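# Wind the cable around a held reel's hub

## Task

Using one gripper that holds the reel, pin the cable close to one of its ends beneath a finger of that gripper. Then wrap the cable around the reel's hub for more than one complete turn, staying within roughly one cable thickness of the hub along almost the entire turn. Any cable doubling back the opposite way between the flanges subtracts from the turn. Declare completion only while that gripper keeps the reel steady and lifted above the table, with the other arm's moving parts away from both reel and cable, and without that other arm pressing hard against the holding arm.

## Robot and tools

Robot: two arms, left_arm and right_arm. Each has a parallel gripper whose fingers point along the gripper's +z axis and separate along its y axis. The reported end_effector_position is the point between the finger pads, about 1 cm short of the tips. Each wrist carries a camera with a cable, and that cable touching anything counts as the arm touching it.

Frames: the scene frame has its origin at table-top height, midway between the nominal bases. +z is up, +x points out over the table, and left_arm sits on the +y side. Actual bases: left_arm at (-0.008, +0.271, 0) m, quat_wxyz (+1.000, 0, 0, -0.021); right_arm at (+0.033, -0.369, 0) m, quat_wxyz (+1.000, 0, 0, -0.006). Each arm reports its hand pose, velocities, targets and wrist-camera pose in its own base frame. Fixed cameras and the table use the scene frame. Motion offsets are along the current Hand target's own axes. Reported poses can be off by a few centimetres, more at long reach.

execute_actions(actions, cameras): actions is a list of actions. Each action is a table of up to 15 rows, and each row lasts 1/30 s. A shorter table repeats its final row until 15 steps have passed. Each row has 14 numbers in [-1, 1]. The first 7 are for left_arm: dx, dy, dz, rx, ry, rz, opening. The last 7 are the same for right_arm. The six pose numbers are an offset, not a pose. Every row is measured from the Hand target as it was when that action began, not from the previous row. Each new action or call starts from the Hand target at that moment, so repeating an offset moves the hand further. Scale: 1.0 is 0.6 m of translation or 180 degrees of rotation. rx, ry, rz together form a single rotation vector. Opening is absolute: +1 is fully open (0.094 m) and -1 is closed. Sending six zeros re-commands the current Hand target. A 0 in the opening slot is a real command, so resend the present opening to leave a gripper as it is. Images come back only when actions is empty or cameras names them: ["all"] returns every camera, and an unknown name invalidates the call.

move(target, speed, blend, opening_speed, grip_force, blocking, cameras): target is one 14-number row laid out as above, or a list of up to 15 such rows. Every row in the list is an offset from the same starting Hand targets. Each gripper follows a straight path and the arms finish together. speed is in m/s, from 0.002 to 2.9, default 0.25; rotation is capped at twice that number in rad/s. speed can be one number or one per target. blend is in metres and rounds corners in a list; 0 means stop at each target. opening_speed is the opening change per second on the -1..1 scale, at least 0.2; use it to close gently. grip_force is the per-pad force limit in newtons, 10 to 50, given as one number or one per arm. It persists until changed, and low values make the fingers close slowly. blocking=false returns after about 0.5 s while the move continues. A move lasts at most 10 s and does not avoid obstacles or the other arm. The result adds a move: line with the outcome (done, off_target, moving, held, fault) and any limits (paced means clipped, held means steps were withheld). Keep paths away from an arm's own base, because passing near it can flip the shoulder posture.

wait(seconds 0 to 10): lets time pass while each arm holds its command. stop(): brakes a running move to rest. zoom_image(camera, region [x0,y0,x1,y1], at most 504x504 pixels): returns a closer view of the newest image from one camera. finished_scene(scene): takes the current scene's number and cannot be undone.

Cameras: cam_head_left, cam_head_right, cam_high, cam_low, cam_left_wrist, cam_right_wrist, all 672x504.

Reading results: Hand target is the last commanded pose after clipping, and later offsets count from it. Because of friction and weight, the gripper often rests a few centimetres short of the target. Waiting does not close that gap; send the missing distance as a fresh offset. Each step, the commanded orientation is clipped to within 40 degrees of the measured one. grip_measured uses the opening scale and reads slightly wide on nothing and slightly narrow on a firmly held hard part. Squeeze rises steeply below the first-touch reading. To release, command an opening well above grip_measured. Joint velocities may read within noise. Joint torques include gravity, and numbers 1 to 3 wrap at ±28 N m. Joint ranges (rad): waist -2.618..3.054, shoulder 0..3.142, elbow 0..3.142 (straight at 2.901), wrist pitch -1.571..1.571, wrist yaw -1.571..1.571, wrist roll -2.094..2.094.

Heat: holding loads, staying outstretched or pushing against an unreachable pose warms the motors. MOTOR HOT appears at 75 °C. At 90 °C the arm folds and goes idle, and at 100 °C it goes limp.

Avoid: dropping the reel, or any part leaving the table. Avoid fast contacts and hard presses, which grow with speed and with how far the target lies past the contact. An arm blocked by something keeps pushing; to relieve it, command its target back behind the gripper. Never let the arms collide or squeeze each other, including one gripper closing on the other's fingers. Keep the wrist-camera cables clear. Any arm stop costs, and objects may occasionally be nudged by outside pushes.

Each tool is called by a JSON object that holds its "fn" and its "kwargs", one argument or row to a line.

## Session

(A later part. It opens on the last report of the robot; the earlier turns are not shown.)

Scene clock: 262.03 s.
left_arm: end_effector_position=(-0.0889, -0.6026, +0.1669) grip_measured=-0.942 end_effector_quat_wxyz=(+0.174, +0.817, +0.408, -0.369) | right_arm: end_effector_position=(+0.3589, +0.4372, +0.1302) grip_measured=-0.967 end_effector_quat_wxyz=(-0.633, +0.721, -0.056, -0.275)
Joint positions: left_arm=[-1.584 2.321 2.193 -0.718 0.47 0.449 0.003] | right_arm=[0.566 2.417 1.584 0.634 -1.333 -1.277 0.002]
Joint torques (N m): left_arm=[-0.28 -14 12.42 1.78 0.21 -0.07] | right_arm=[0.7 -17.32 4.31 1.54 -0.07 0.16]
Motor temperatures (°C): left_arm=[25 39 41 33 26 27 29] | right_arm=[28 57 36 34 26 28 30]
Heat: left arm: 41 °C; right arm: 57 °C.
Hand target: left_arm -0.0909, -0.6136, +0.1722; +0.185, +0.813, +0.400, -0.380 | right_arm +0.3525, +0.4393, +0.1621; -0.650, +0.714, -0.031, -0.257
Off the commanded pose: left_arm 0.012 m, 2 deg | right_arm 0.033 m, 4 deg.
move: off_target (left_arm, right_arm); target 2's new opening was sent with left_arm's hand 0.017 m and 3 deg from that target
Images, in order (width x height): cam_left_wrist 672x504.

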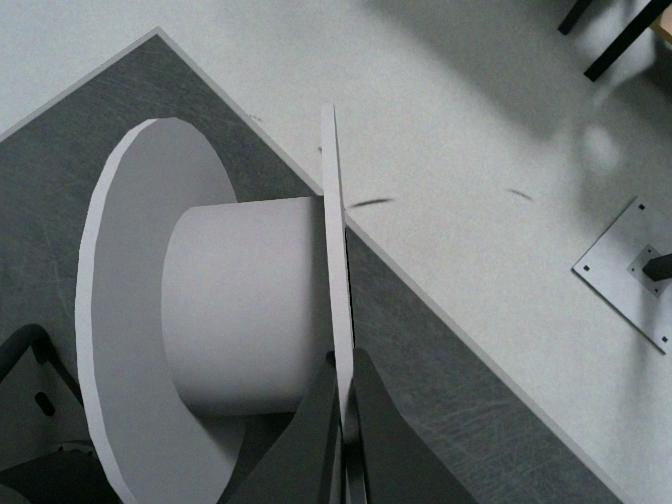

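{"fn": "move", "kwargs": {
  "target": [
    [-0.217,0,-0.182,0,0,0,-1,0.152,-0.195,-0.048,0,0,0,-1],
    [-0.132,-0.152,-0.333,0,0,0,-1,0.152,-0.195,-0.048,0,0,0,-1]
  ],
  "speed": 0.15,
  "blend": 0.03,
  "cameras": ["cam_left_wrist","cam_head_left","cam_high"]
}}

Scene clock: 266.37 s.
left_arm: end_effector_position=(-0.0971, -0.4750, +0.3298) grip_measured=-0.942 end_effector_quat_wxyz=(+0.138, +0.821, +0.430, -0.349) | right_arm: end_effector_position=(+0.4825, +0.4527, +0.2298) grip_measured=-0.967 end_effector_quat_wxyz=(+0.678, -0.697, +0.051, +0.227)
Joint positions: left_arm=[-1.614 2.076 2.552 -1.398 0.446 0.411 0.003] | right_arm=[0.484 2.902 2.811 0.19 -1.336 -1.078 0.002]
Joint torques (N m): left_arm=[-0.44 -16.88 5.29 2.24 0.24 0.11] | right_arm=[-0.03 -13.29 11.88 0.64 0.14 0.05]
Motor temperatures (°C): left_arm=[25 41 41 33 26 27 29] | right_arm=[28 56 37 34 26 28 30]
Heat: left arm: 41 °C; right arm: 56 °C.
Hand target: left_arm -0.1002, -0.4773, +0.3616; +0.185, +0.813, +0.400, -0.380 | right_arm +0.4852, +0.4565, +0.2325; +0.650, -0.714, +0.031, +0.257
Off the commanded pose: left_arm 0.032 m, 7 deg | right_arm 0.005 m, 6 deg.
elbow stopped short (left arm): the move would have taken joint 3 (elbow) straighter than the controller allows.
elbow stopped short (right arm): the move would have taken joint 3 (elbow) straighter than the controller allows.
move: off_target (left_arm, right_arm)
Images, in order (width x height): cam_head_left 672x504, cam_high 672x504, cam_left_wrist 672x504.

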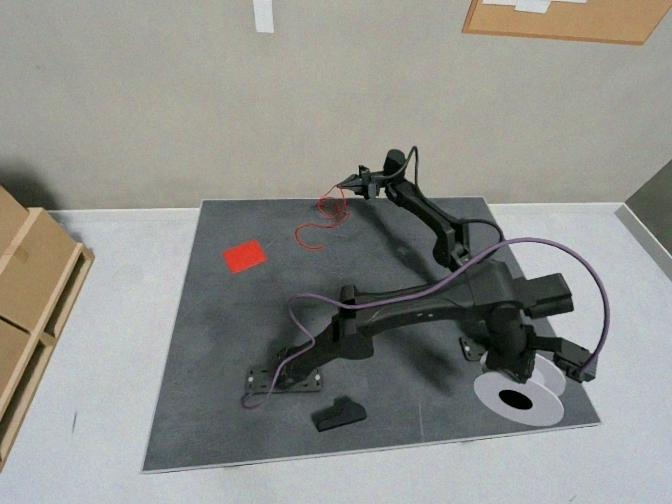

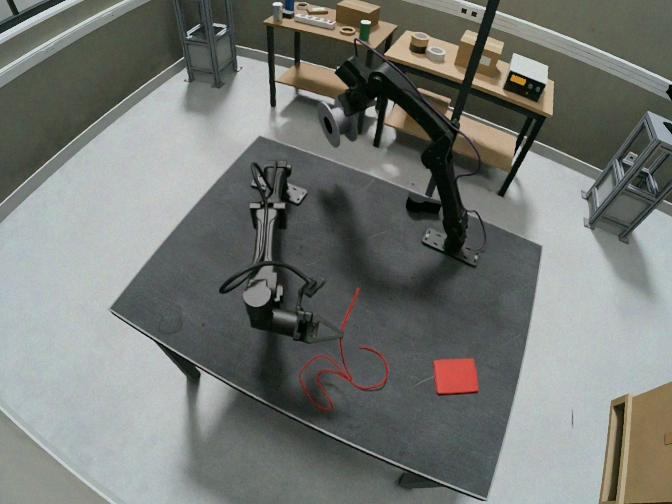

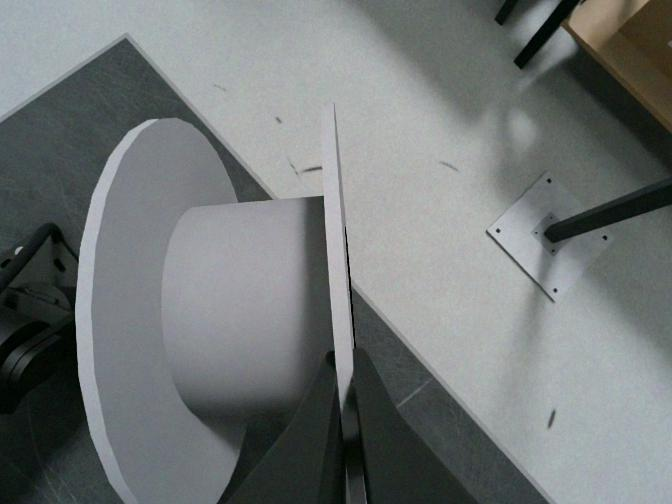

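{"fn": "move", "kwargs": {
  "target": [
    [0.172,0.078,-0.257,-0.255,0,-0.214,-1,0,0,0,0,0,0,-1],
    [0.598,0.214,-0.557,-0.66,0,-0.553,-1,0,0,0,0,0,0,-1]
  ],
  "speed": 0.15,
  "blend": 0.04,
  "cameras": ["cam_left_wrist","cam_head_left","cam_high"]
}}

Scene clock: 276.83 s.
left_arm: end_effector_position=(+0.2921, -0.1784, +0.2804) grip_measured=-0.942 end_effector_quat_wxyz=(+0.375, -0.210, +0.899, +0.086) | right_arm: end_effector_position=(+0.4825, +0.4527, +0.2298) grip_measured=-0.967 end_effector_quat_wxyz=(+0.678, -0.697, +0.051, +0.227)
Joint positions: left_arm=[-0.928 1.675 1.822 -1.531 -0.772 -1.312 0.003] | right_arm=[0.484 2.902 2.811 0.19 -1.336 -1.078 0.002]
Joint torques (N m): left_arm=[0.23 -7.65 11.38 0.36 -1.1 -0.07] | right_arm=[-0.14 -13.09 11.82 0.66 0.16 0.04]
Heat: left arm: 41 °C; right arm: 53 °C.
Hand target: left_arm +0.2991, -0.1709, +0.3014; +0.411, -0.213, +0.881, +0.101 | right_arm +0.4852, +0.4565, +0.2325; +0.650, -0.714, +0.031, +0.257
Off the commanded pose: left_arm 0.023 m, 5 deg | right_arm 0.005 m, 6 deg.
elbow stopped short (right arm): the move would have taken joint 3 (elbow) straighter than the controller allows.
move: off_target (left_arm, right_arm)
Images, in order (width x height): cam_head_left 672x504, cam_high 672x504, cam_left_wrist 672x504.

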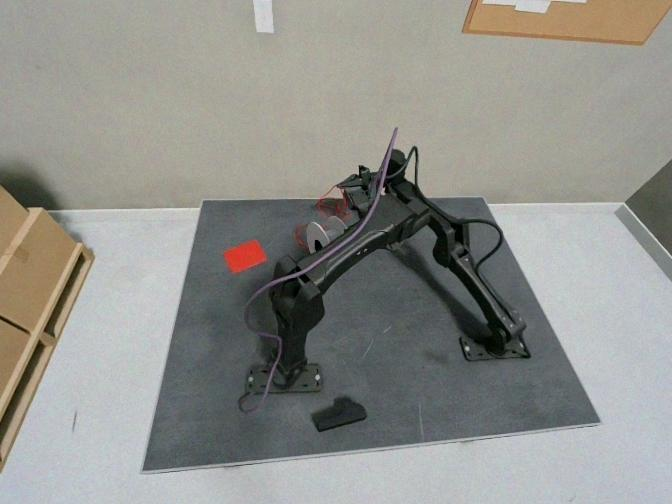

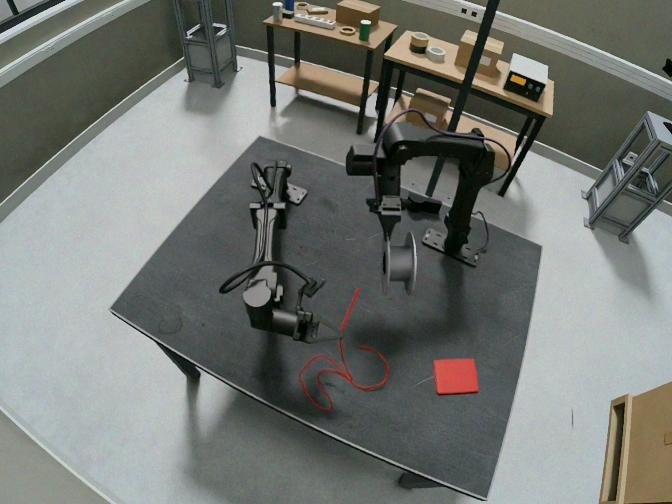

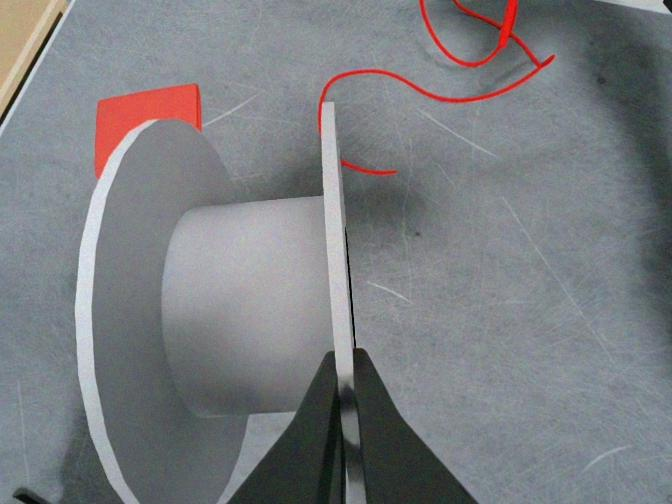

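{"fn": "move", "kwargs": {
  "target": [0.138,-0.108,0.133,0,0,0,-1,0,0,0,0,0,0,-1],
  "speed": 0.12,
  "cameras": ["cam_left_wrist","cam_head_left"]
}}

{"fn": "zoom_image", "kwargs": {
  "camera": "cam_head_left",
  "region": [270, 160, 470, 310]
}}

Scene clock: 279.37 s.
left_arm: end_effector_position=(+0.3310, -0.2299, +0.1805) grip_measured=-0.942 end_effector_quat_wxyz=(+0.377, -0.220, +0.896, +0.082) | right_arm: end_effector_position=(+0.4825, +0.4527, +0.2298) grip_measured=-0.967 end_effector_quat_wxyz=(+0.678, -0.697, +0.051, +0.227)
Joint positions: left_arm=[-0.928 1.852 1.627 -1.158 -0.774 -1.332 0.003] | right_arm=[0.484 2.902 2.811 0.19 -1.336 -1.078 0.002]
Joint torques (N m): left_arm=[-0.25 -10.69 6.08 0.8 -1.09 -0.03] | right_arm=[0.01 -13.23 12.12 0.61 0.17 0.06]
Heat: left arm: 41 °C; right arm: 53 °C.
Hand target: left_arm +0.3357, -0.2245, +0.1865; +0.411, -0.213, +0.881, +0.101 | right_arm +0.4852, +0.4565, +0.2325; +0.650, -0.714, +0.031, +0.257
Off the commanded pose: left_arm 0.009 m, 5 deg | right_arm 0.005 m, 6 deg.
elbow stopped short (right arm): the move would have taken joint 3 (elbow) straighter than the controller allows.
move: off_target (left_arm, right_arm)
Images, in order (width x height): cam_head_left 672x504, cam_left_wrist 672x504.

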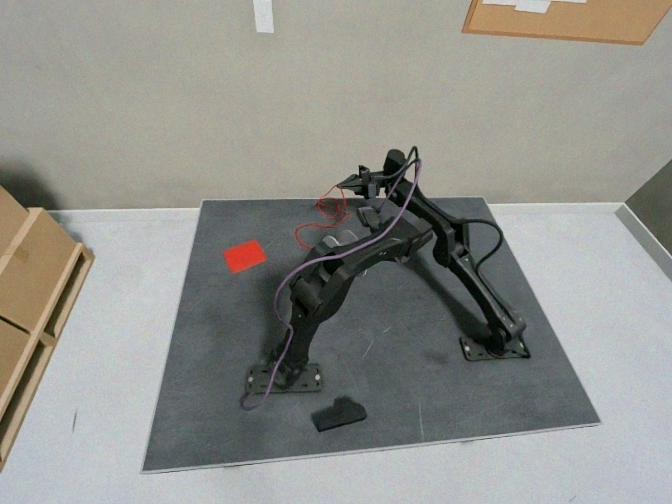

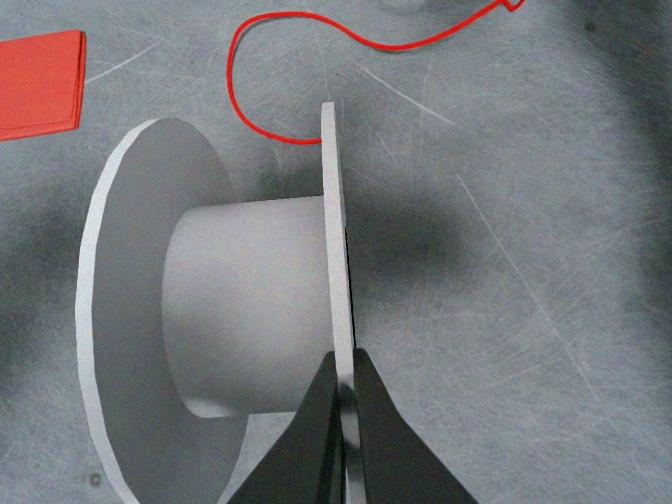

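Scaled by 2.520.

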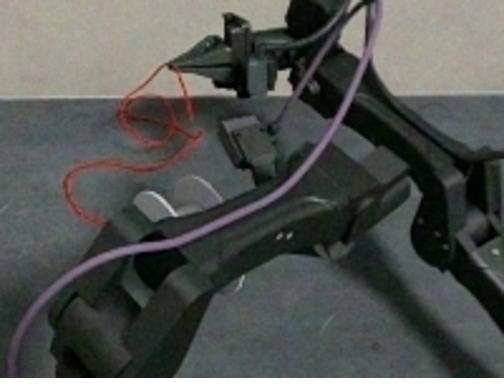

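Lower gently to touch.

{"fn": "move", "kwargs": {
  "target": [0.0215,0,0.018,0,0,0,-1,0,0,0,0,0,0,-1],
  "speed": 0.04
}}

{"fn": "move", "kwargs": {
  "target": [0.0215,0,0.018,0,0,0,-1,0,0,0,0,0,0,-1],
  "speed": 0.04,
  "cameras": ["cam_left_wrist"]
}}

Scene clock: 280.73 s.
left_arm: end_effector_position=(+0.3312, -0.2302, +0.1651) grip_measured=-0.942 end_effector_quat_wxyz=(+0.377, -0.220, +0.896, +0.081) | right_arm: end_effector_position=(+0.4825, +0.4527, +0.2298) grip_measured=-0.967 end_effector_quat_wxyz=(+0.678, -0.697, +0.051, +0.227)
Joint positions: left_arm=[-0.928 1.852 1.566 -1.094 -0.774 -1.332 0.003] | right_arm=[0.484 2.902 2.811 0.19 -1.336 -1.078 0.002]
Joint torques (N m): left_arm=[-0.27 -10.54 5.85 0.8 -1.09 -0.04] | right_arm=[0.13 -13.3 11.93 0.68 0.16 0.04]
Heat: left arm: 40 °C; right arm: 53 °C.
Hand target: left_arm +0.3357, -0.2245, +0.1697; +0.411, -0.213, +0.881, +0.101 | right_arm +0.4852, +0.4565, +0.2325; +0.650, -0.714, +0.031, +0.257
Off the commanded pose: left_arm 0.009 m, 5 deg | right_arm 0.005 m, 6 deg.
elbow stopped short (right arm): the move would have taken joint 3 (elbow) straighter than the controller allows.
move: off_target (left_arm, right_arm)

Scene clock: 282.00 s.
left_arm: end_effector_position=(+0.3316, -0.2287, +0.1523) grip_measured=-0.942 end_effector_quat_wxyz=(+0.383, -0.219, +0.893, +0.083) | right_arm: end_effector_position=(+0.4825, +0.4527, +0.2298) grip_measured=-0.967 end_effector_quat_wxyz=(+0.678, -0.697, +0.051, +0.227)
Joint positions: left_arm=[-0.929 1.852 1.508 -1.034 -0.788 -1.33 0.003] | right_arm=[0.484 2.902 2.811 0.19 -1.336 -1.078 0.002]
Joint torques (N m): left_arm=[-0.27 -9.99 5.61 0.86 -0.97 -0.03] | right_arm=[0.14 -13.29 11.96 0.62 0.19 0.04]
Heat: left arm: 40 °C; right arm: 53 °C.
Hand target: left_arm +0.3356, -0.2245, +0.1528; +0.411, -0.213, +0.881, +0.101 | right_arm +0.4852, +0.4565, +0.2325; +0.650, -0.714, +0.031, +0.257
Off the commanded pose: left_arm 0.006 m, 4 deg | right_arm 0.005 m, 6 deg.
elbow stopped short (right arm): the move would have taken joint 3 (elbow) straighter than the controller allows.
move: off_target (left_arm, right_arm)
Images, in order (width x height): cam_left_wrist 672x504.

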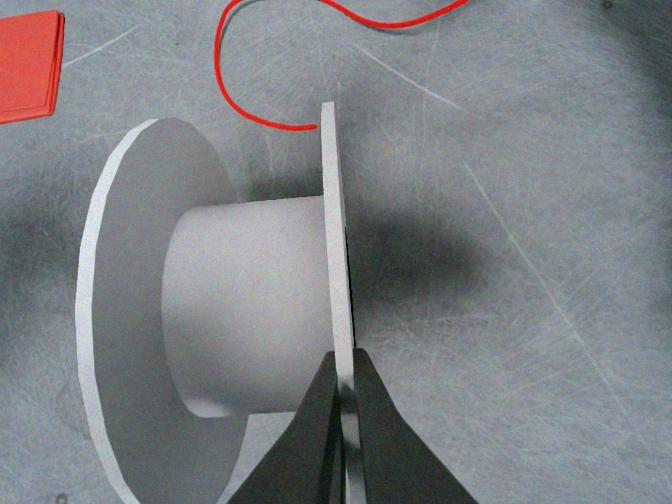

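{"fn": "move", "kwargs": {
  "target": [0.019,0,0.016,0,0,0,-1,0,0,0,0,0,0,-1],
  "speed": 0.03
}}

{"fn": "move", "kwargs": {
  "target": [0.019,0,0.016,0,0,0,-1,0,0,0,0,0,0,-1],
  "speed": 0.03,
  "cameras": ["cam_left_wrist"]
}}

Scene clock: 283.23 s.
left_arm: end_effector_position=(+0.3339, -0.2302, +0.1500) grip_measured=-0.942 end_effector_quat_wxyz=(+0.409, -0.211, +0.884, +0.087) | right_arm: end_effector_position=(+0.4825, +0.4527, +0.2298) grip_measured=-0.967 end_effector_quat_wxyz=(+0.678, -0.697, +0.051, +0.227)
Joint positions: left_arm=[-0.945 1.852 1.468 -0.977 -0.843 -1.319 0.003] | right_arm=[0.484 2.902 2.811 0.19 -1.336 -1.078 0.002]
Joint torques (N m): left_arm=[0.03 -9.29 4.77 0.91 -0.48 -0.04] | right_arm=[0.09 -13.15 11.97 0.61 0.08 0.08]
Heat: left arm: 40 °C; right arm: 52 °C.
Hand target: left_arm +0.3357, -0.2244, +0.1379; +0.411, -0.213, +0.881, +0.101 | right_arm +0.4852, +0.4565, +0.2325; +0.650, -0.714, +0.031, +0.257
Off the commanded pose: left_arm 0.014 m, 2 deg | right_arm 0.005 m, 6 deg.
elbow stopped short (right arm): the move would have taken joint 3 (elbow) straighter than the controller allows.
move: off_target (left_arm, right_arm)

Scene clock: 284.27 s.
left_arm: end_effector_position=(+0.3389, -0.2277, +0.1477) grip_measured=-0.942 end_effector_quat_wxyz=(+0.431, -0.216, +0.872, +0.088) | right_arm: end_effector_position=(+0.4825, +0.4527, +0.2298) grip_measured=-0.967 end_effector_quat_wxyz=(+0.678, -0.697, +0.051, +0.227)
Joint positions: left_arm=[-0.945 1.852 1.429 -0.918 -0.891 -1.319 0.003] | right_arm=[0.484 2.902 2.811 0.19 -1.336 -1.078 0.002]
Joint torques (N m): left_arm=[0.02 -8.46 4.11 0.87 -0.07 -0.06] | right_arm=[-0.13 -13.14 11.88 0.67 0.15 0.02]
Heat: left arm: 40 °C; right arm: 52 °C.
Hand target: left_arm +0.3357, -0.2244, +0.1230; +0.411, -0.213, +0.881, +0.101 | right_arm +0.4852, +0.4565, +0.2325; +0.650, -0.714, +0.031, +0.257
Off the commanded pose: left_arm 0.025 m, 3 deg | right_arm 0.005 m, 6 deg.
elbow stopped short (right arm): the move would have taken joint 3 (elbow) straighter than the controller allows.
move: off_target (left_arm, right_arm)
Images, in order (width x height): cam_left_wrist 672x504.

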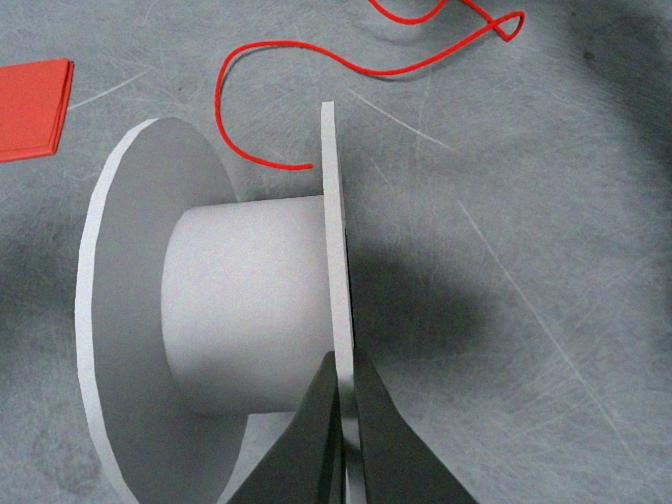

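{"fn": "move", "kwargs": {
  "target": [
    [-0.0318,0,-0.027,0,0,0,-1,0,0,0,0,0,0,-1],
    [-0.0318,0,-0.027,0,0,0,-0.4,0,0,0,0,0,0,-1]
  ],
  "speed": 0.03,
  "opening_speed": 0.25,
  "cameras": ["cam_left_wrist"]
}}

Scene clock: 288.73 s.
left_arm: end_effector_position=(+0.3324, -0.2260, +0.1436) grip_measured=-0.402 end_effector_quat_wxyz=(+0.410, -0.208, +0.883, +0.095) | right_arm: end_effector_position=(+0.4825, +0.4527, +0.2298) grip_measured=-0.967 end_effector_quat_wxyz=(+0.678, -0.697, +0.051, +0.227)
Joint positions: left_arm=[-0.945 1.852 1.439 -0.964 -0.854 -1.319 0.028] | right_arm=[0.484 2.902 2.811 0.19 -1.336 -1.078 0.002]
Joint torques (N m): left_arm=[0.01 -9.8 10.18 0.4 -0.38 -0.02] | right_arm=[0.17 -13.14 11.97 0.68 0.14 0.03]
Heat: left arm: 41 °C; right arm: 52 °C.
Hand target: left_arm +0.3356, -0.2245, +0.1481; +0.411, -0.213, +0.881, +0.101 | right_arm +0.4852, +0.4565, +0.2325; +0.650, -0.714, +0.031, +0.257
Off the commanded pose: left_arm 0.006 m, 1 deg | right_arm 0.005 m, 6 deg.
elbow stopped short (right arm): the move would have taken joint 3 (elbow) straighter than the controller allows.
move: off_target (right_arm); target 2's new opening was sent with left_arm's hand 0.003 m and 3 deg from that target
Images, in order (width x height): cam_left_wrist 672x504.

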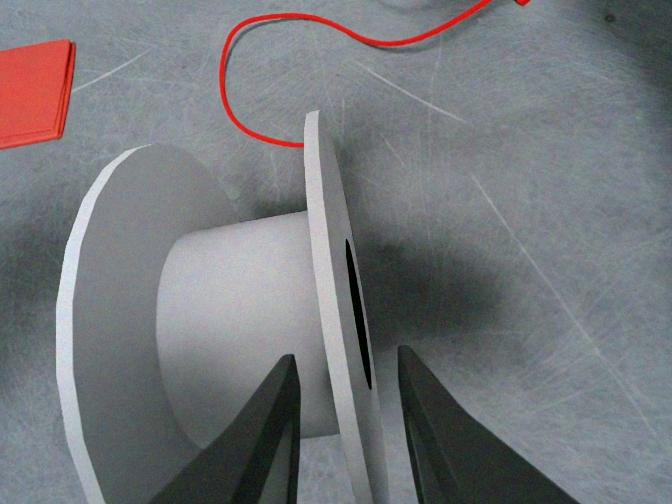

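{"fn": "move", "kwargs": {
  "target": [
    [0,0,-0.15,0,0,0,-0.4,0,0,0,0,0,0,-1],
    [-0.05,0.11,-0.19,0,0,0,-0.35,0,0,0,0,0,0,-1]
  ],
  "speed": 0.15,
  "cameras": ["cam_left_wrist"]
}}

Scene clock: 295.87 s.
left_arm: end_effector_position=(+0.2464, -0.2080, +0.2422) grip_measured=-0.352 end_effector_quat_wxyz=(+0.405, -0.209, +0.886, +0.086) | right_arm: end_effector_position=(+0.4825, +0.4527, +0.2298) grip_measured=-0.967 end_effector_quat_wxyz=(+0.678, -0.697, +0.051, +0.227)
Joint positions: left_arm=[-1.14 1.672 1.63 -1.539 -0.854 -1.608 0.03] | right_arm=[0.484 2.902 2.811 0.19 -1.336 -1.078 0.002]
Joint torques (N m): left_arm=[-0.13 -9.7 4.94 0.08 -0.53 -0.11] | right_arm=[-0.12 -13.35 12.05 0.59 0.17 0.05]
Motor temperatures (°C): left_arm=[25 40 41 31 26 27 29] | right_arm=[28 51 39 32 26 28 30]
Heat: left arm: 41 °C; right arm: 51 °C.
Hand target: left_arm +0.2449, -0.1972, +0.2444; +0.411, -0.213, +0.881, +0.101 | right_arm +0.4852, +0.4565, +0.2325; +0.650, -0.714, +0.031, +0.257
Off the commanded pose: left_arm 0.011 m, 2 deg | right_arm 0.005 m, 6 deg.
elbow stopped short (right arm): the move would have taken joint 3 (elbow) straighter than the controller allows.
joint sent to its limit (left arm) — joint 4 (wrist pitch), lower limit. The joint targets are off in position, not in orientation.
move: off_target (left_arm, right_arm); target 2's new opening was sent with left_arm's hand 0.011 m and 2 deg from that target
Images, in order (width x height): cam_left_wrist 672x504.

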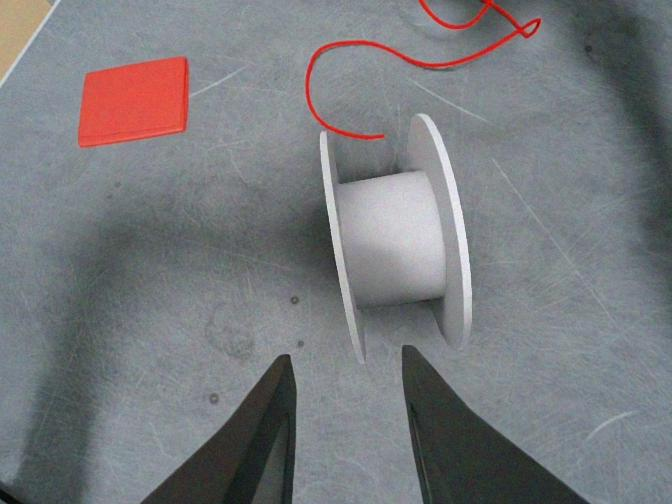

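{"fn": "move", "kwargs": {
  "target": [0,0,0.11,-0.03,0,-0.025,-0.35,0,0,0,0,0,0,-1],
  "speed": 0.1,
  "cameras": ["cam_left_wrist"]
}}

Scene clock: 297.67 s.
left_arm: end_effector_position=(+0.2896, -0.1749, +0.2071) grip_measured=-0.352 end_effector_quat_wxyz=(+0.398, -0.274, +0.868, +0.115) | right_arm: end_effector_position=(+0.4825, +0.4527, +0.2298) grip_measured=-0.967 end_effector_quat_wxyz=(+0.678, -0.697, +0.051, +0.227)
Joint positions: left_arm=[-0.96 1.694 1.514 -1.362 -0.854 -1.559 0.03] | right_arm=[0.484 2.902 2.811 0.19 -1.336 -1.078 0.002]
Joint torques (N m): left_arm=[0.13 -7.76 5.3 0.46 -0.53 0.05] | right_arm=[-0.18 -13.35 11.73 0.67 0.11 0.01]
Heat: left arm: 41 °C; right arm: 51 °C.
Hand target: left_arm +0.2898, -0.1740, +0.2020; +0.404, -0.267, +0.866, +0.126 | right_arm +0.4852, +0.4565, +0.2325; +0.650, -0.714, +0.031, +0.257
Off the commanded pose: left_arm 0.005 m, 2 deg | right_arm 0.005 m, 6 deg.
elbow stopped short (right arm): the move would have taken joint 3 (elbow) straighter than the controller allows.
move: off_target (right_arm)
Images, in order (width x height): cam_left_wrist 672x504.

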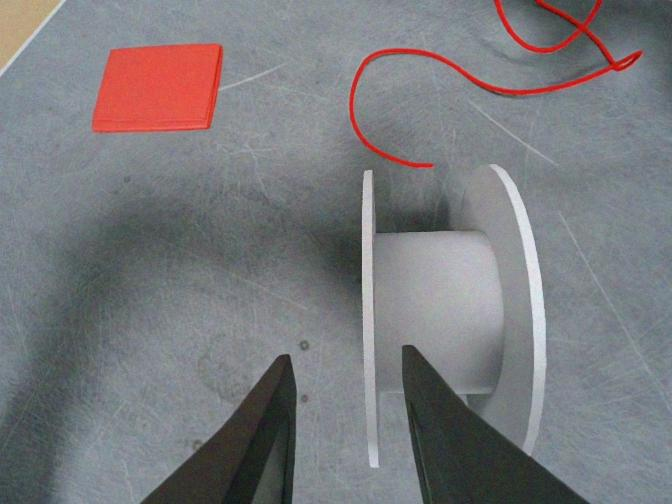

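{"fn": "move", "kwargs": {
  "target": [0,-0.01,0.118,0,0,0,-0.35,0,0,0,0,0,0,-1],
  "speed": 0.08,
  "cameras": ["cam_left_wrist"]
}}

Scene clock: 299.80 s.
left_arm: end_effector_position=(+0.3392, -0.1482, +0.1649) grip_measured=-0.352 end_effector_quat_wxyz=(+0.405, -0.271, +0.865, +0.120) | right_arm: end_effector_position=(+0.4825, +0.4527, +0.2298) grip_measured=-0.967 end_effector_quat_wxyz=(+0.678, -0.697, +0.051, +0.227)
Joint positions: left_arm=[-0.79 1.694 1.33 -0.985 -0.851 -1.296 0.03] | right_arm=[0.484 2.902 2.811 0.19 -1.336 -1.078 0.002]
Joint torques (N m): left_arm=[0.16 -8.18 5.38 0.89 -0.38 0.05] | right_arm=[0.02 -13.27 11.92 0.65 0.19 0.04]
Heat: left arm: 41 °C; right arm: 51 °C.
Hand target: left_arm +0.3380, -0.1483, +0.1566; +0.404, -0.267, +0.866, +0.126 | right_arm +0.4852, +0.4565, +0.2325; +0.650, -0.714, +0.031, +0.257
Off the commanded pose: left_arm 0.008 m, 1 deg | right_arm 0.005 m, 6 deg.
elbow stopped short (right arm): the move would have taken joint 3 (elbow) straighter than the controller allows.
move: off_target (right_arm)
Images, in order (width x height): cam_left_wrist 672x504.

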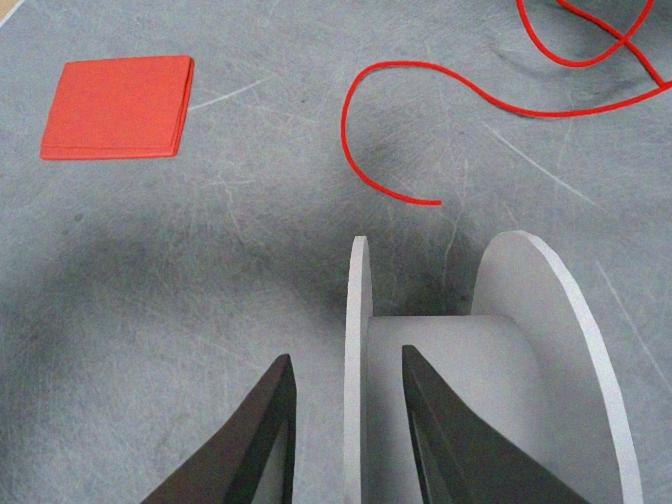

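{"fn": "move", "kwargs": {
  "target": [0,-0.006,0,0,0,0,-0.35,-0.021,0.078,0.115,-0.015,-0.042,0,-1],
  "speed": 0.08,
  "cameras": ["cam_left_wrist"]
}}

Scene clock: 302.73 s.
left_arm: end_effector_position=(+0.3395, -0.1485, +0.1624) grip_measured=-0.352 end_effector_quat_wxyz=(+0.403, -0.270, +0.866, +0.123) | right_arm: end_effector_position=(+0.4304, +0.5107, +0.1839) grip_measured=-0.967 end_effector_quat_wxyz=(-0.648, +0.704, -0.036, -0.289)
Joint positions: left_arm=[-0.79 1.701 1.33 -0.985 -0.851 -1.296 0.03] | right_arm=[0.603 2.976 2.811 0.188 -1.336 -1.078 0.002]
Joint torques (N m): left_arm=[-0.01 -7.75 6.74 0.84 -0.38 0.02] | right_arm=[0.53 -13.53 12.05 1.31 0.05 -0.01]
Heat: left arm: 40 °C; right arm: 51 °C.
Hand target: left_arm +0.3400, -0.1512, +0.1566; +0.404, -0.267, +0.866, +0.126 | right_arm +0.4340, +0.5109, +0.1933; -0.634, +0.711, +0.018, -0.304
Off the commanded pose: left_arm 0.006 m, 1 deg | right_arm 0.010 m, 7 deg.
elbow stopped short (right arm): the move would have taken joint 3 (elbow) straighter than the controller allows.
move: off_target (right_arm)
Images, in order (width x height): cam_left_wrist 672x504.

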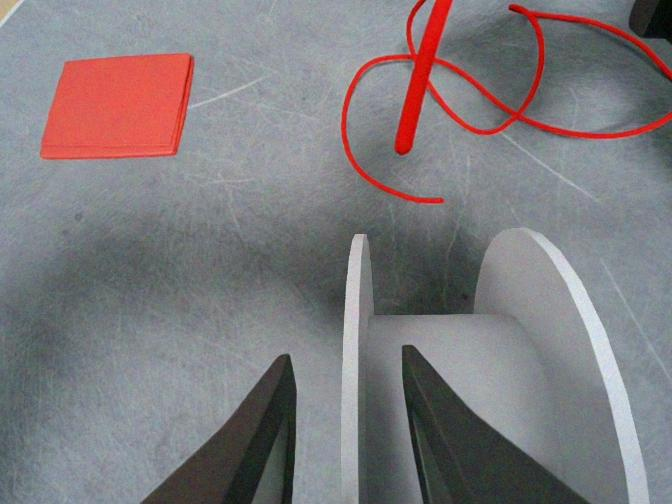

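{"fn": "move", "kwargs": {
  "target": [0,0,0,0,0,0,-0.35,-0.075,0.05,0.01,0,0,0,-1],
  "speed": 0.06,
  "cameras": ["cam_left_wrist"]
}}

Scene clock: 305.63 s.
left_arm: end_effector_position=(+0.3395, -0.1485, +0.1624) grip_measured=-0.352 end_effector_quat_wxyz=(+0.403, -0.270, +0.866, +0.123) | right_arm: end_effector_position=(+0.3979, +0.4912, +0.1418) grip_measured=-0.967 end_effector_quat_wxyz=(-0.616, +0.720, -0.027, -0.318)
Joint positions: left_arm=[-0.79 1.701 1.33 -0.985 -0.851 -1.296 0.03] | right_arm=[0.603 2.738 2.268 0.239 -1.402 -1.285 0.002]
Joint torques (N m): left_arm=[0.03 -7.76 6.75 0.84 -0.38 0.01] | right_arm=[0.59 -20.22 5 1.51 -0.32 0.01]
Heat: left arm: 40 °C; right arm: 51 °C.
Hand target: left_arm +0.3400, -0.1512, +0.1566; +0.404, -0.267, +0.866, +0.126 | right_arm +0.3838, +0.4918, +0.1843; -0.634, +0.711, +0.018, -0.304
Off the commanded pose: left_arm 0.006 m, 1 deg | right_arm 0.045 m, 6 deg.
move: off_target (right_arm)
Images, in order (width x height): cam_left_wrist 672x504.

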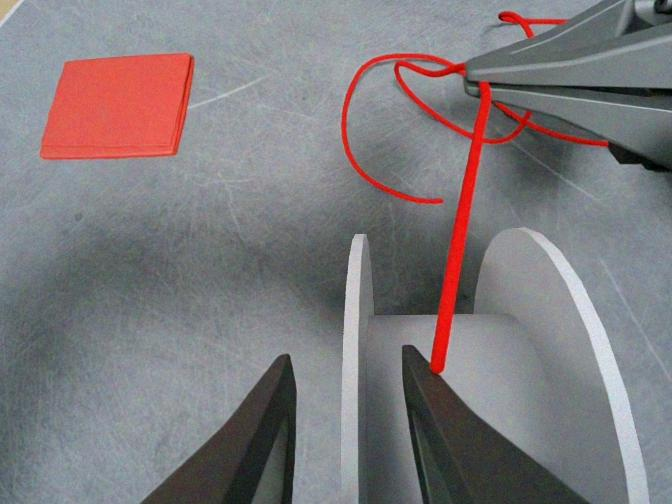

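{"fn": "move", "kwargs": {
  "target": [
    [0,0,0,0,0,0,-0.35,0.025,0,0.032,0,0,0,-1],
    [0,0,0,0,0,0,-0.35,-0.035,0.01,0.032,0,0,0,-1]
  ],
  "speed": 0.05,
  "cameras": ["cam_left_wrist"]
}}

Scene clock: 308.97 s.
left_arm: end_effector_position=(+0.3395, -0.1485, +0.1624) grip_measured=-0.352 end_effector_quat_wxyz=(+0.403, -0.270, +0.866, +0.123) | right_arm: end_effector_position=(+0.3613, +0.4984, +0.1558) grip_measured=-0.967 end_effector_quat_wxyz=(-0.617, +0.718, -0.003, -0.322)
Joint positions: left_arm=[-0.79 1.701 1.33 -0.985 -0.851 -1.296 0.03] | right_arm=[0.649 2.617 2.069 0.364 -1.395 -1.266 0.002]
Joint torques (N m): left_arm=[0.02 -7.77 6.74 0.83 -0.39 0.01] | right_arm=[0.55 -18.66 5.23 1.44 -0.05 0.11]
Heat: left arm: 40 °C; right arm: 52 °C.
Hand target: left_arm +0.3400, -0.1512, +0.1566; +0.404, -0.267, +0.866, +0.126 | right_arm +0.3558, +0.4991, +0.1872; -0.634, +0.711, +0.018, -0.304
Off the commanded pose: left_arm 0.006 m, 1 deg | right_arm 0.032 m, 4 deg.
move: off_target (right_arm)
Images, in order (width x height): cam_left_wrist 672x504.

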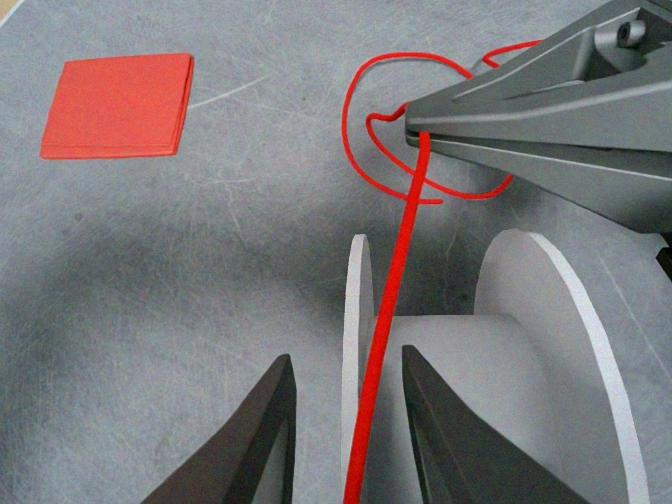

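{"fn": "move", "kwargs": {
  "target": [
    [0,0,0,0,0,0,-0.35,0,0,-0.008,-0.011,-0.031,0,-1],
    [0,0,0,0,0,0,-0.35,0.011,0.031,-0.008,-0.011,-0.031,0,-1]
  ],
  "speed": 0.05,
  "cameras": ["cam_left_wrist"]
}}

Scene clock: 311.77 s.
left_arm: end_effector_position=(+0.3395, -0.1485, +0.1624) grip_measured=-0.352 end_effector_quat_wxyz=(+0.403, -0.270, +0.866, +0.123) | right_arm: end_effector_position=(+0.3557, +0.4967, +0.1709) grip_measured=-0.967 end_effector_quat_wxyz=(-0.617, +0.710, +0.040, -0.338)
Joint positions: left_arm=[-0.79 1.701 1.33 -0.985 -0.851 -1.296 0.03] | right_arm=[0.649 2.651 2.164 0.364 -1.479 -1.248 0.002]
Joint torques (N m): left_arm=[0.01 -7.75 6.74 0.84 -0.39 0.02] | right_arm=[-0.55 -12.64 7.86 1.27 -0.28 -0.04]
Heat: left arm: 40 °C; right arm: 51 °C.
Hand target: left_arm +0.3400, -0.1512, +0.1566; +0.404, -0.267, +0.866, +0.126 | right_arm +0.3567, +0.4938, +0.1676; -0.620, +0.706, +0.054, -0.338
Off the commanded pose: left_arm 0.006 m, 1 deg | right_arm 0.005 m, 2 deg.
move: done
Images, in order (width x height): cam_left_wrist 672x504.

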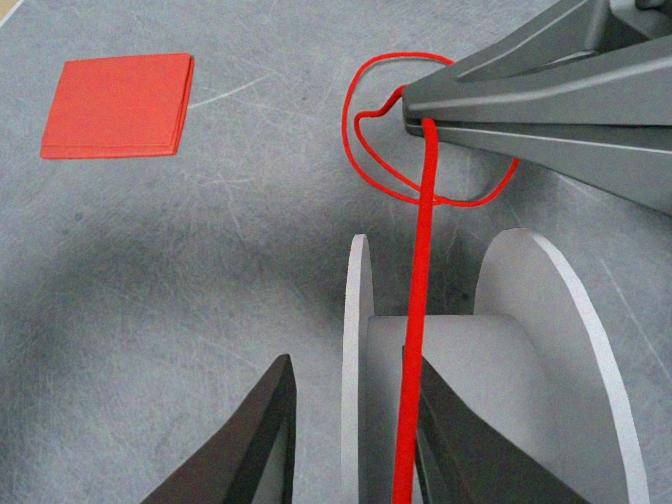

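{"fn": "move", "kwargs": {
  "target": [
    [0,0,0,0,0,0,-0.35,0,0,0.014,0.004,0.012,0,-1],
    [0,0,0,0,0,0,-0.35,0.02,0.03,0.014,0.004,0.012,0,-1]
  ],
  "speed": 0.05,
  "cameras": ["cam_left_wrist"]
}}

Scene clock: 314.70 s.
left_arm: end_effector_position=(+0.3395, -0.1485, +0.1624) grip_measured=-0.352 end_effector_quat_wxyz=(+0.403, -0.270, +0.866, +0.123) | right_arm: end_effector_position=(+0.3581, +0.4979, +0.1556) grip_measured=-0.967 end_effector_quat_wxyz=(-0.620, +0.712, +0.035, -0.327)
Joint positions: left_arm=[-0.79 1.701 1.33 -0.985 -0.851 -1.296 0.03] | right_arm=[0.649 2.661 2.133 0.381 -1.454 -1.28 0.002]
Joint torques (N m): left_arm=[0.02 -7.75 6.74 0.85 -0.39 0.02] | right_arm=[0.43 -12.71 6.02 1.44 0.01 0]
Heat: left arm: 40 °C; right arm: 51 °C.
Hand target: left_arm +0.3400, -0.1512, +0.1566; +0.404, -0.267, +0.866, +0.126 | right_arm +0.3551, +0.5028, +0.1462; -0.625, +0.709, +0.041, -0.325
Off the commanded pose: left_arm 0.006 m, 1 deg | right_arm 0.011 m, 1 deg.
move: off_target (right_arm)
Images, in order (width x height): cam_left_wrist 672x504.

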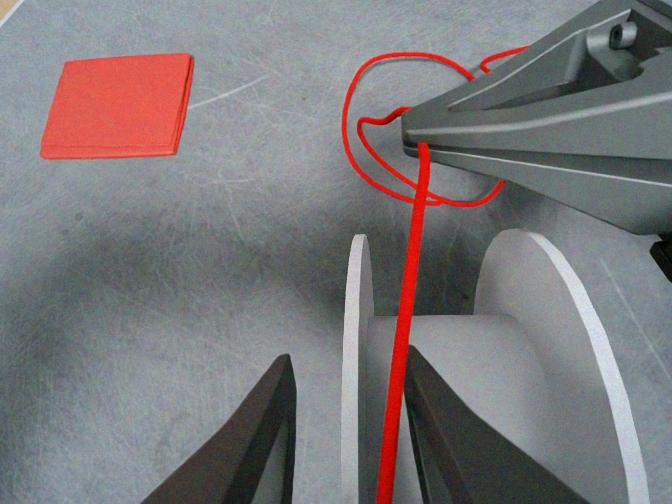

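{"fn": "move", "kwargs": {
  "target": [0,0,0,0,0,0,-0.35,0.006,0.012,0.012,0,0,0,-1],
  "speed": 0.04,
  "cameras": ["cam_left_wrist","cam_low","cam_head_right"]
}}

{"fn": "zoom_image", "kwargs": {
  "camera": "cam_low",
  "region": [230, 130, 450, 300]
}}

Scene clock: 316.50 s.
left_arm: end_effector_position=(+0.3395, -0.1485, +0.1624) grip_measured=-0.352 end_effector_quat_wxyz=(+0.403, -0.270, +0.866, +0.123) | right_arm: end_effector_position=(+0.3532, +0.5052, +0.1453) grip_measured=-0.967 end_effector_quat_wxyz=(-0.622, +0.712, +0.040, -0.324)
Joint positions: left_arm=[-0.79 1.701 1.33 -0.985 -0.851 -1.296 0.03] | right_arm=[0.665 2.684 2.133 0.415 -1.442 -1.282 0.002]
Joint torques (N m): left_arm=[0.01 -7.75 6.74 0.84 -0.39 0.02] | right_arm=[0.51 -12.62 6.57 1.45 -0.01 0.15]
Heat: left arm: 40 °C; right arm: 51 °C.
Hand target: left_arm +0.3400, -0.1512, +0.1566; +0.404, -0.267, +0.866, +0.126 | right_arm +0.3517, +0.5091, +0.1381; -0.625, +0.709, +0.041, -0.325
Off the commanded pose: left_arm 0.006 m, 1 deg | right_arm 0.008 m, 1 deg.
move: done
Images, in order (width x height): cam_head_right 672x504, cam_low 672x504, cam_left_wrist 672x504.

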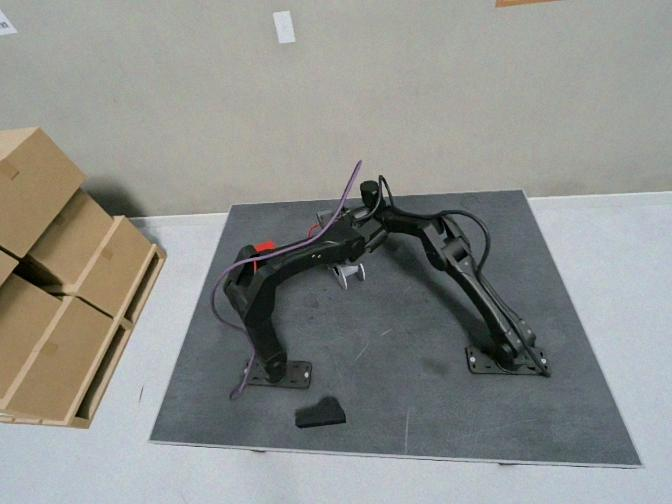

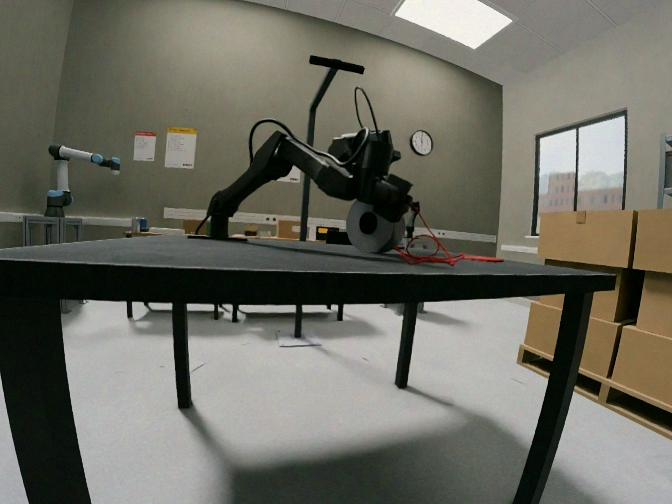

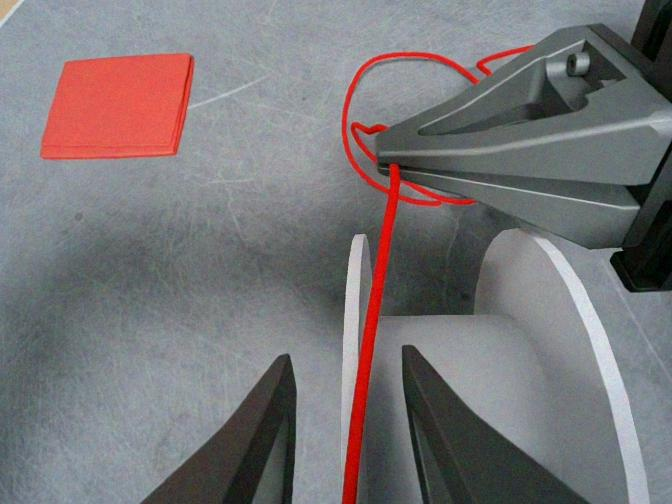

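Scaled by 2.291.

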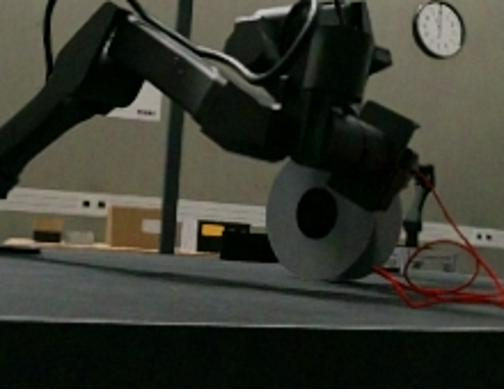

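{"fn": "move", "kwargs": {
  "target": [
    [0,0,0,0,0,0,-0.35,0,0,-0.001,-0.008,-0.022,0,-1],
    [0,0,0,0,0,0,-0.35,0.006,0.018,-0.001,-0.008,-0.022,0,-1]
  ],
  "speed": 0.04,
  "cameras": ["cam_left_wrist"]
}}

Scene clock: 318.87 s.
left_arm: end_effector_position=(+0.3395, -0.1485, +0.1624) grip_measured=-0.352 end_effector_quat_wxyz=(+0.403, -0.270, +0.866, +0.123) | right_arm: end_effector_position=(+0.3547, +0.5063, +0.1240) grip_measured=-0.967 end_effector_quat_wxyz=(-0.611, +0.710, +0.045, -0.347)
Joint positions: left_arm=[-0.79 1.701 1.33 -0.985 -0.851 -1.296 0.03] | right_arm=[0.663 2.775 2.222 0.415 -1.487 -1.254 0.002]
Joint torques (N m): left_arm=[-0.01 -7.73 6.72 0.84 -0.39 0.02] | right_arm=[0.12 -12.75 9.89 1.23 -0.26 -0.01]
Heat: left arm: 40 °C; right arm: 50 °C.
Hand target: left_arm +0.3400, -0.1512, +0.1566; +0.404, -0.267, +0.866, +0.126 | right_arm +0.3511, +0.5079, +0.1268; -0.614, +0.705, +0.066, -0.349
Off the commanded pose: left_arm 0.006 m, 1 deg | right_arm 0.005 m, 3 deg.
move: off_target (right_arm)
Images, in order (width x height): cam_left_wrist 672x504.

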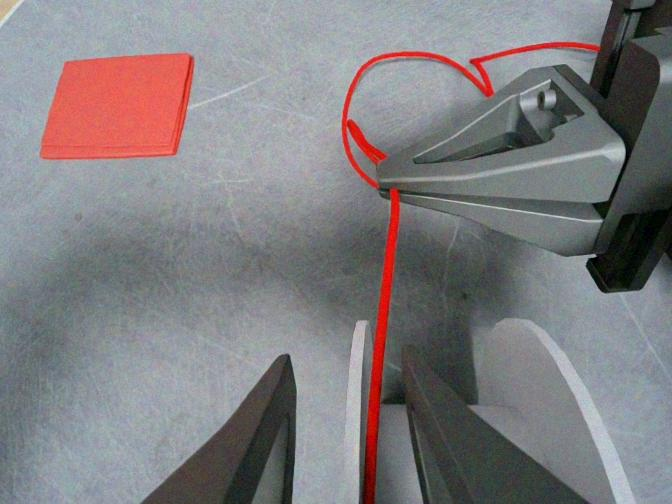

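{"fn": "move", "kwargs": {
  "target": [0,0,0,0,0,0,-1,0,0,0,0,0,0,-1],
  "cameras": ["cam_left_wrist"]
}}

Scene clock: 319.80 s.
left_arm: end_effector_position=(+0.3407, -0.1487, +0.1630) grip_measured=-0.997 end_effector_quat_wxyz=(+0.407, -0.270, +0.864, +0.123) | right_arm: end_effector_position=(+0.3547, +0.5063, +0.1240) grip_measured=-0.967 end_effector_quat_wxyz=(-0.611, +0.710, +0.045, -0.347)
Joint positions: left_arm=[-0.79 1.703 1.33 -0.979 -0.857 -1.295 0] | right_arm=[0.663 2.775 2.222 0.415 -1.487 -1.254 0.002]
Joint torques (N m): left_arm=[-0.03 -7.83 6.76 0.78 -0.34 0.01] | right_arm=[0.39 -12.9 10.03 1.25 -0.28 0.02]
Heat: left arm: 40 °C; right arm: 50 °C.
Hand target: left_arm +0.3400, -0.1512, +0.1566; +0.404, -0.267, +0.866, +0.126 | right_arm +0.3511, +0.5079, +0.1268; -0.614, +0.705, +0.066, -0.349
Off the commanded pose: left_arm 0.007 m, 1 deg | right_arm 0.005 m, 3 deg.
move: off_target (right_arm)
Images, in order (width x height): cam_left_wrist 672x504.

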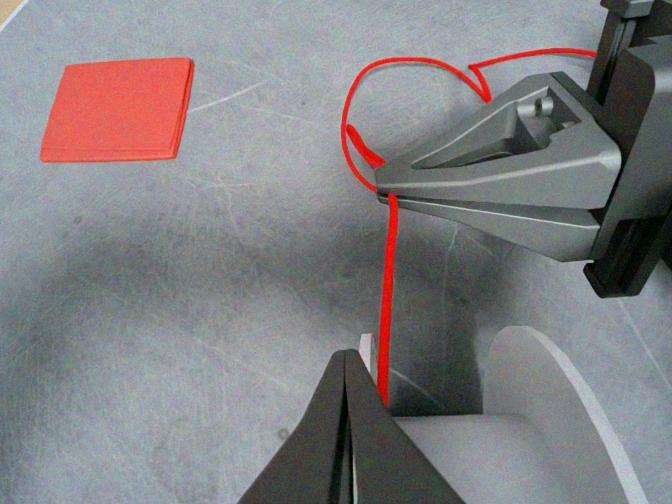

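{"fn": "move", "kwargs": {
  "target": [
    [0,0,0,0,0,0,-0.35,0,0,0,0,0,0,-1],
    [0.068,0,-0.041,0,0,0,-0.35,0,0,0,0,0,0,-1]
  ],
  "speed": 0.15,
  "cameras": ["cam_left_wrist"]
}}

Scene clock: 322.60 s.
left_arm: end_effector_position=(+0.3045, -0.1871, +0.1478) grip_measured=-0.352 end_effector_quat_wxyz=(+0.402, -0.267, +0.870, +0.100) | right_arm: end_effector_position=(+0.3547, +0.5063, +0.1240) grip_measured=-0.967 end_effector_quat_wxyz=(-0.611, +0.710, +0.045, -0.347)
Joint positions: left_arm=[-0.943 1.735 1.323 -1.06 -0.851 -1.494 0.03] | right_arm=[0.663 2.775 2.222 0.415 -1.487 -1.254 0.002]
Joint torques (N m): left_arm=[0.02 -7.9 5.6 0.26 -0.54 -0.13] | right_arm=[0.23 -12.96 9.99 1.21 -0.26 0.02]
Heat: left arm: 40 °C; right arm: 50 °C.
Hand target: left_arm +0.3027, -0.1766, +0.1411; +0.404, -0.267, +0.866, +0.126 | right_arm +0.3511, +0.5079, +0.1268; -0.614, +0.705, +0.066, -0.349
Off the commanded pose: left_arm 0.013 m, 3 deg | right_arm 0.005 m, 3 deg.
move: off_target (left_arm, right_arm)
Images, in order (width x height): cam_left_wrist 672x504.

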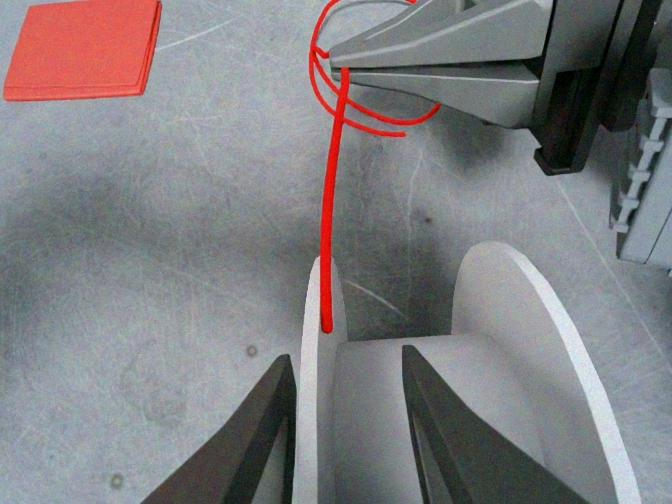

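{"fn": "move", "kwargs": {
  "target": [0,0,0,0,0,0,-1,0,0,0,0,0,0,-1],
  "opening_speed": 0.8,
  "cameras": ["cam_left_wrist"]
}}

Scene clock: 324.27 s.
left_arm: end_effector_position=(+0.3041, -0.1863, +0.1479) grip_measured=-0.942 end_effector_quat_wxyz=(+0.403, -0.274, +0.867, +0.098) | right_arm: end_effector_position=(+0.3547, +0.5063, +0.1240) grip_measured=-0.967 end_effector_quat_wxyz=(-0.611, +0.710, +0.045, -0.347)
Joint positions: left_arm=[-0.943 1.735 1.323 -1.065 -0.852 -1.513 0.003] | right_arm=[0.663 2.775 2.222 0.415 -1.487 -1.254 0.002]
Joint torques (N m): left_arm=[0.05 -7.9 5.6 0.3 -0.53 -0.06] | right_arm=[0.17 -12.94 9.92 1.22 -0.23 -0.03]
Heat: left arm: 40 °C; right arm: 49 °C.
Hand target: left_arm +0.3027, -0.1766, +0.1411; +0.404, -0.267, +0.866, +0.126 | right_arm +0.3511, +0.5079, +0.1268; -0.614, +0.705, +0.066, -0.349
Off the commanded pose: left_arm 0.012 m, 3 deg | right_arm 0.005 m, 3 deg.
move: off_target (left_arm, right_arm)
Images, in order (width x height): cam_left_wrist 672x504.

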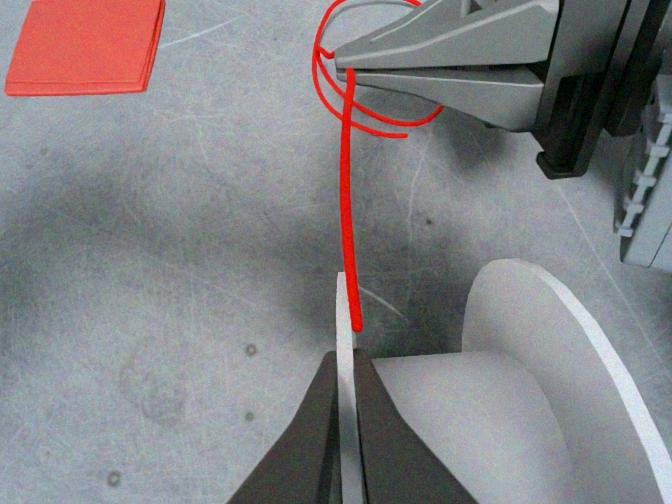

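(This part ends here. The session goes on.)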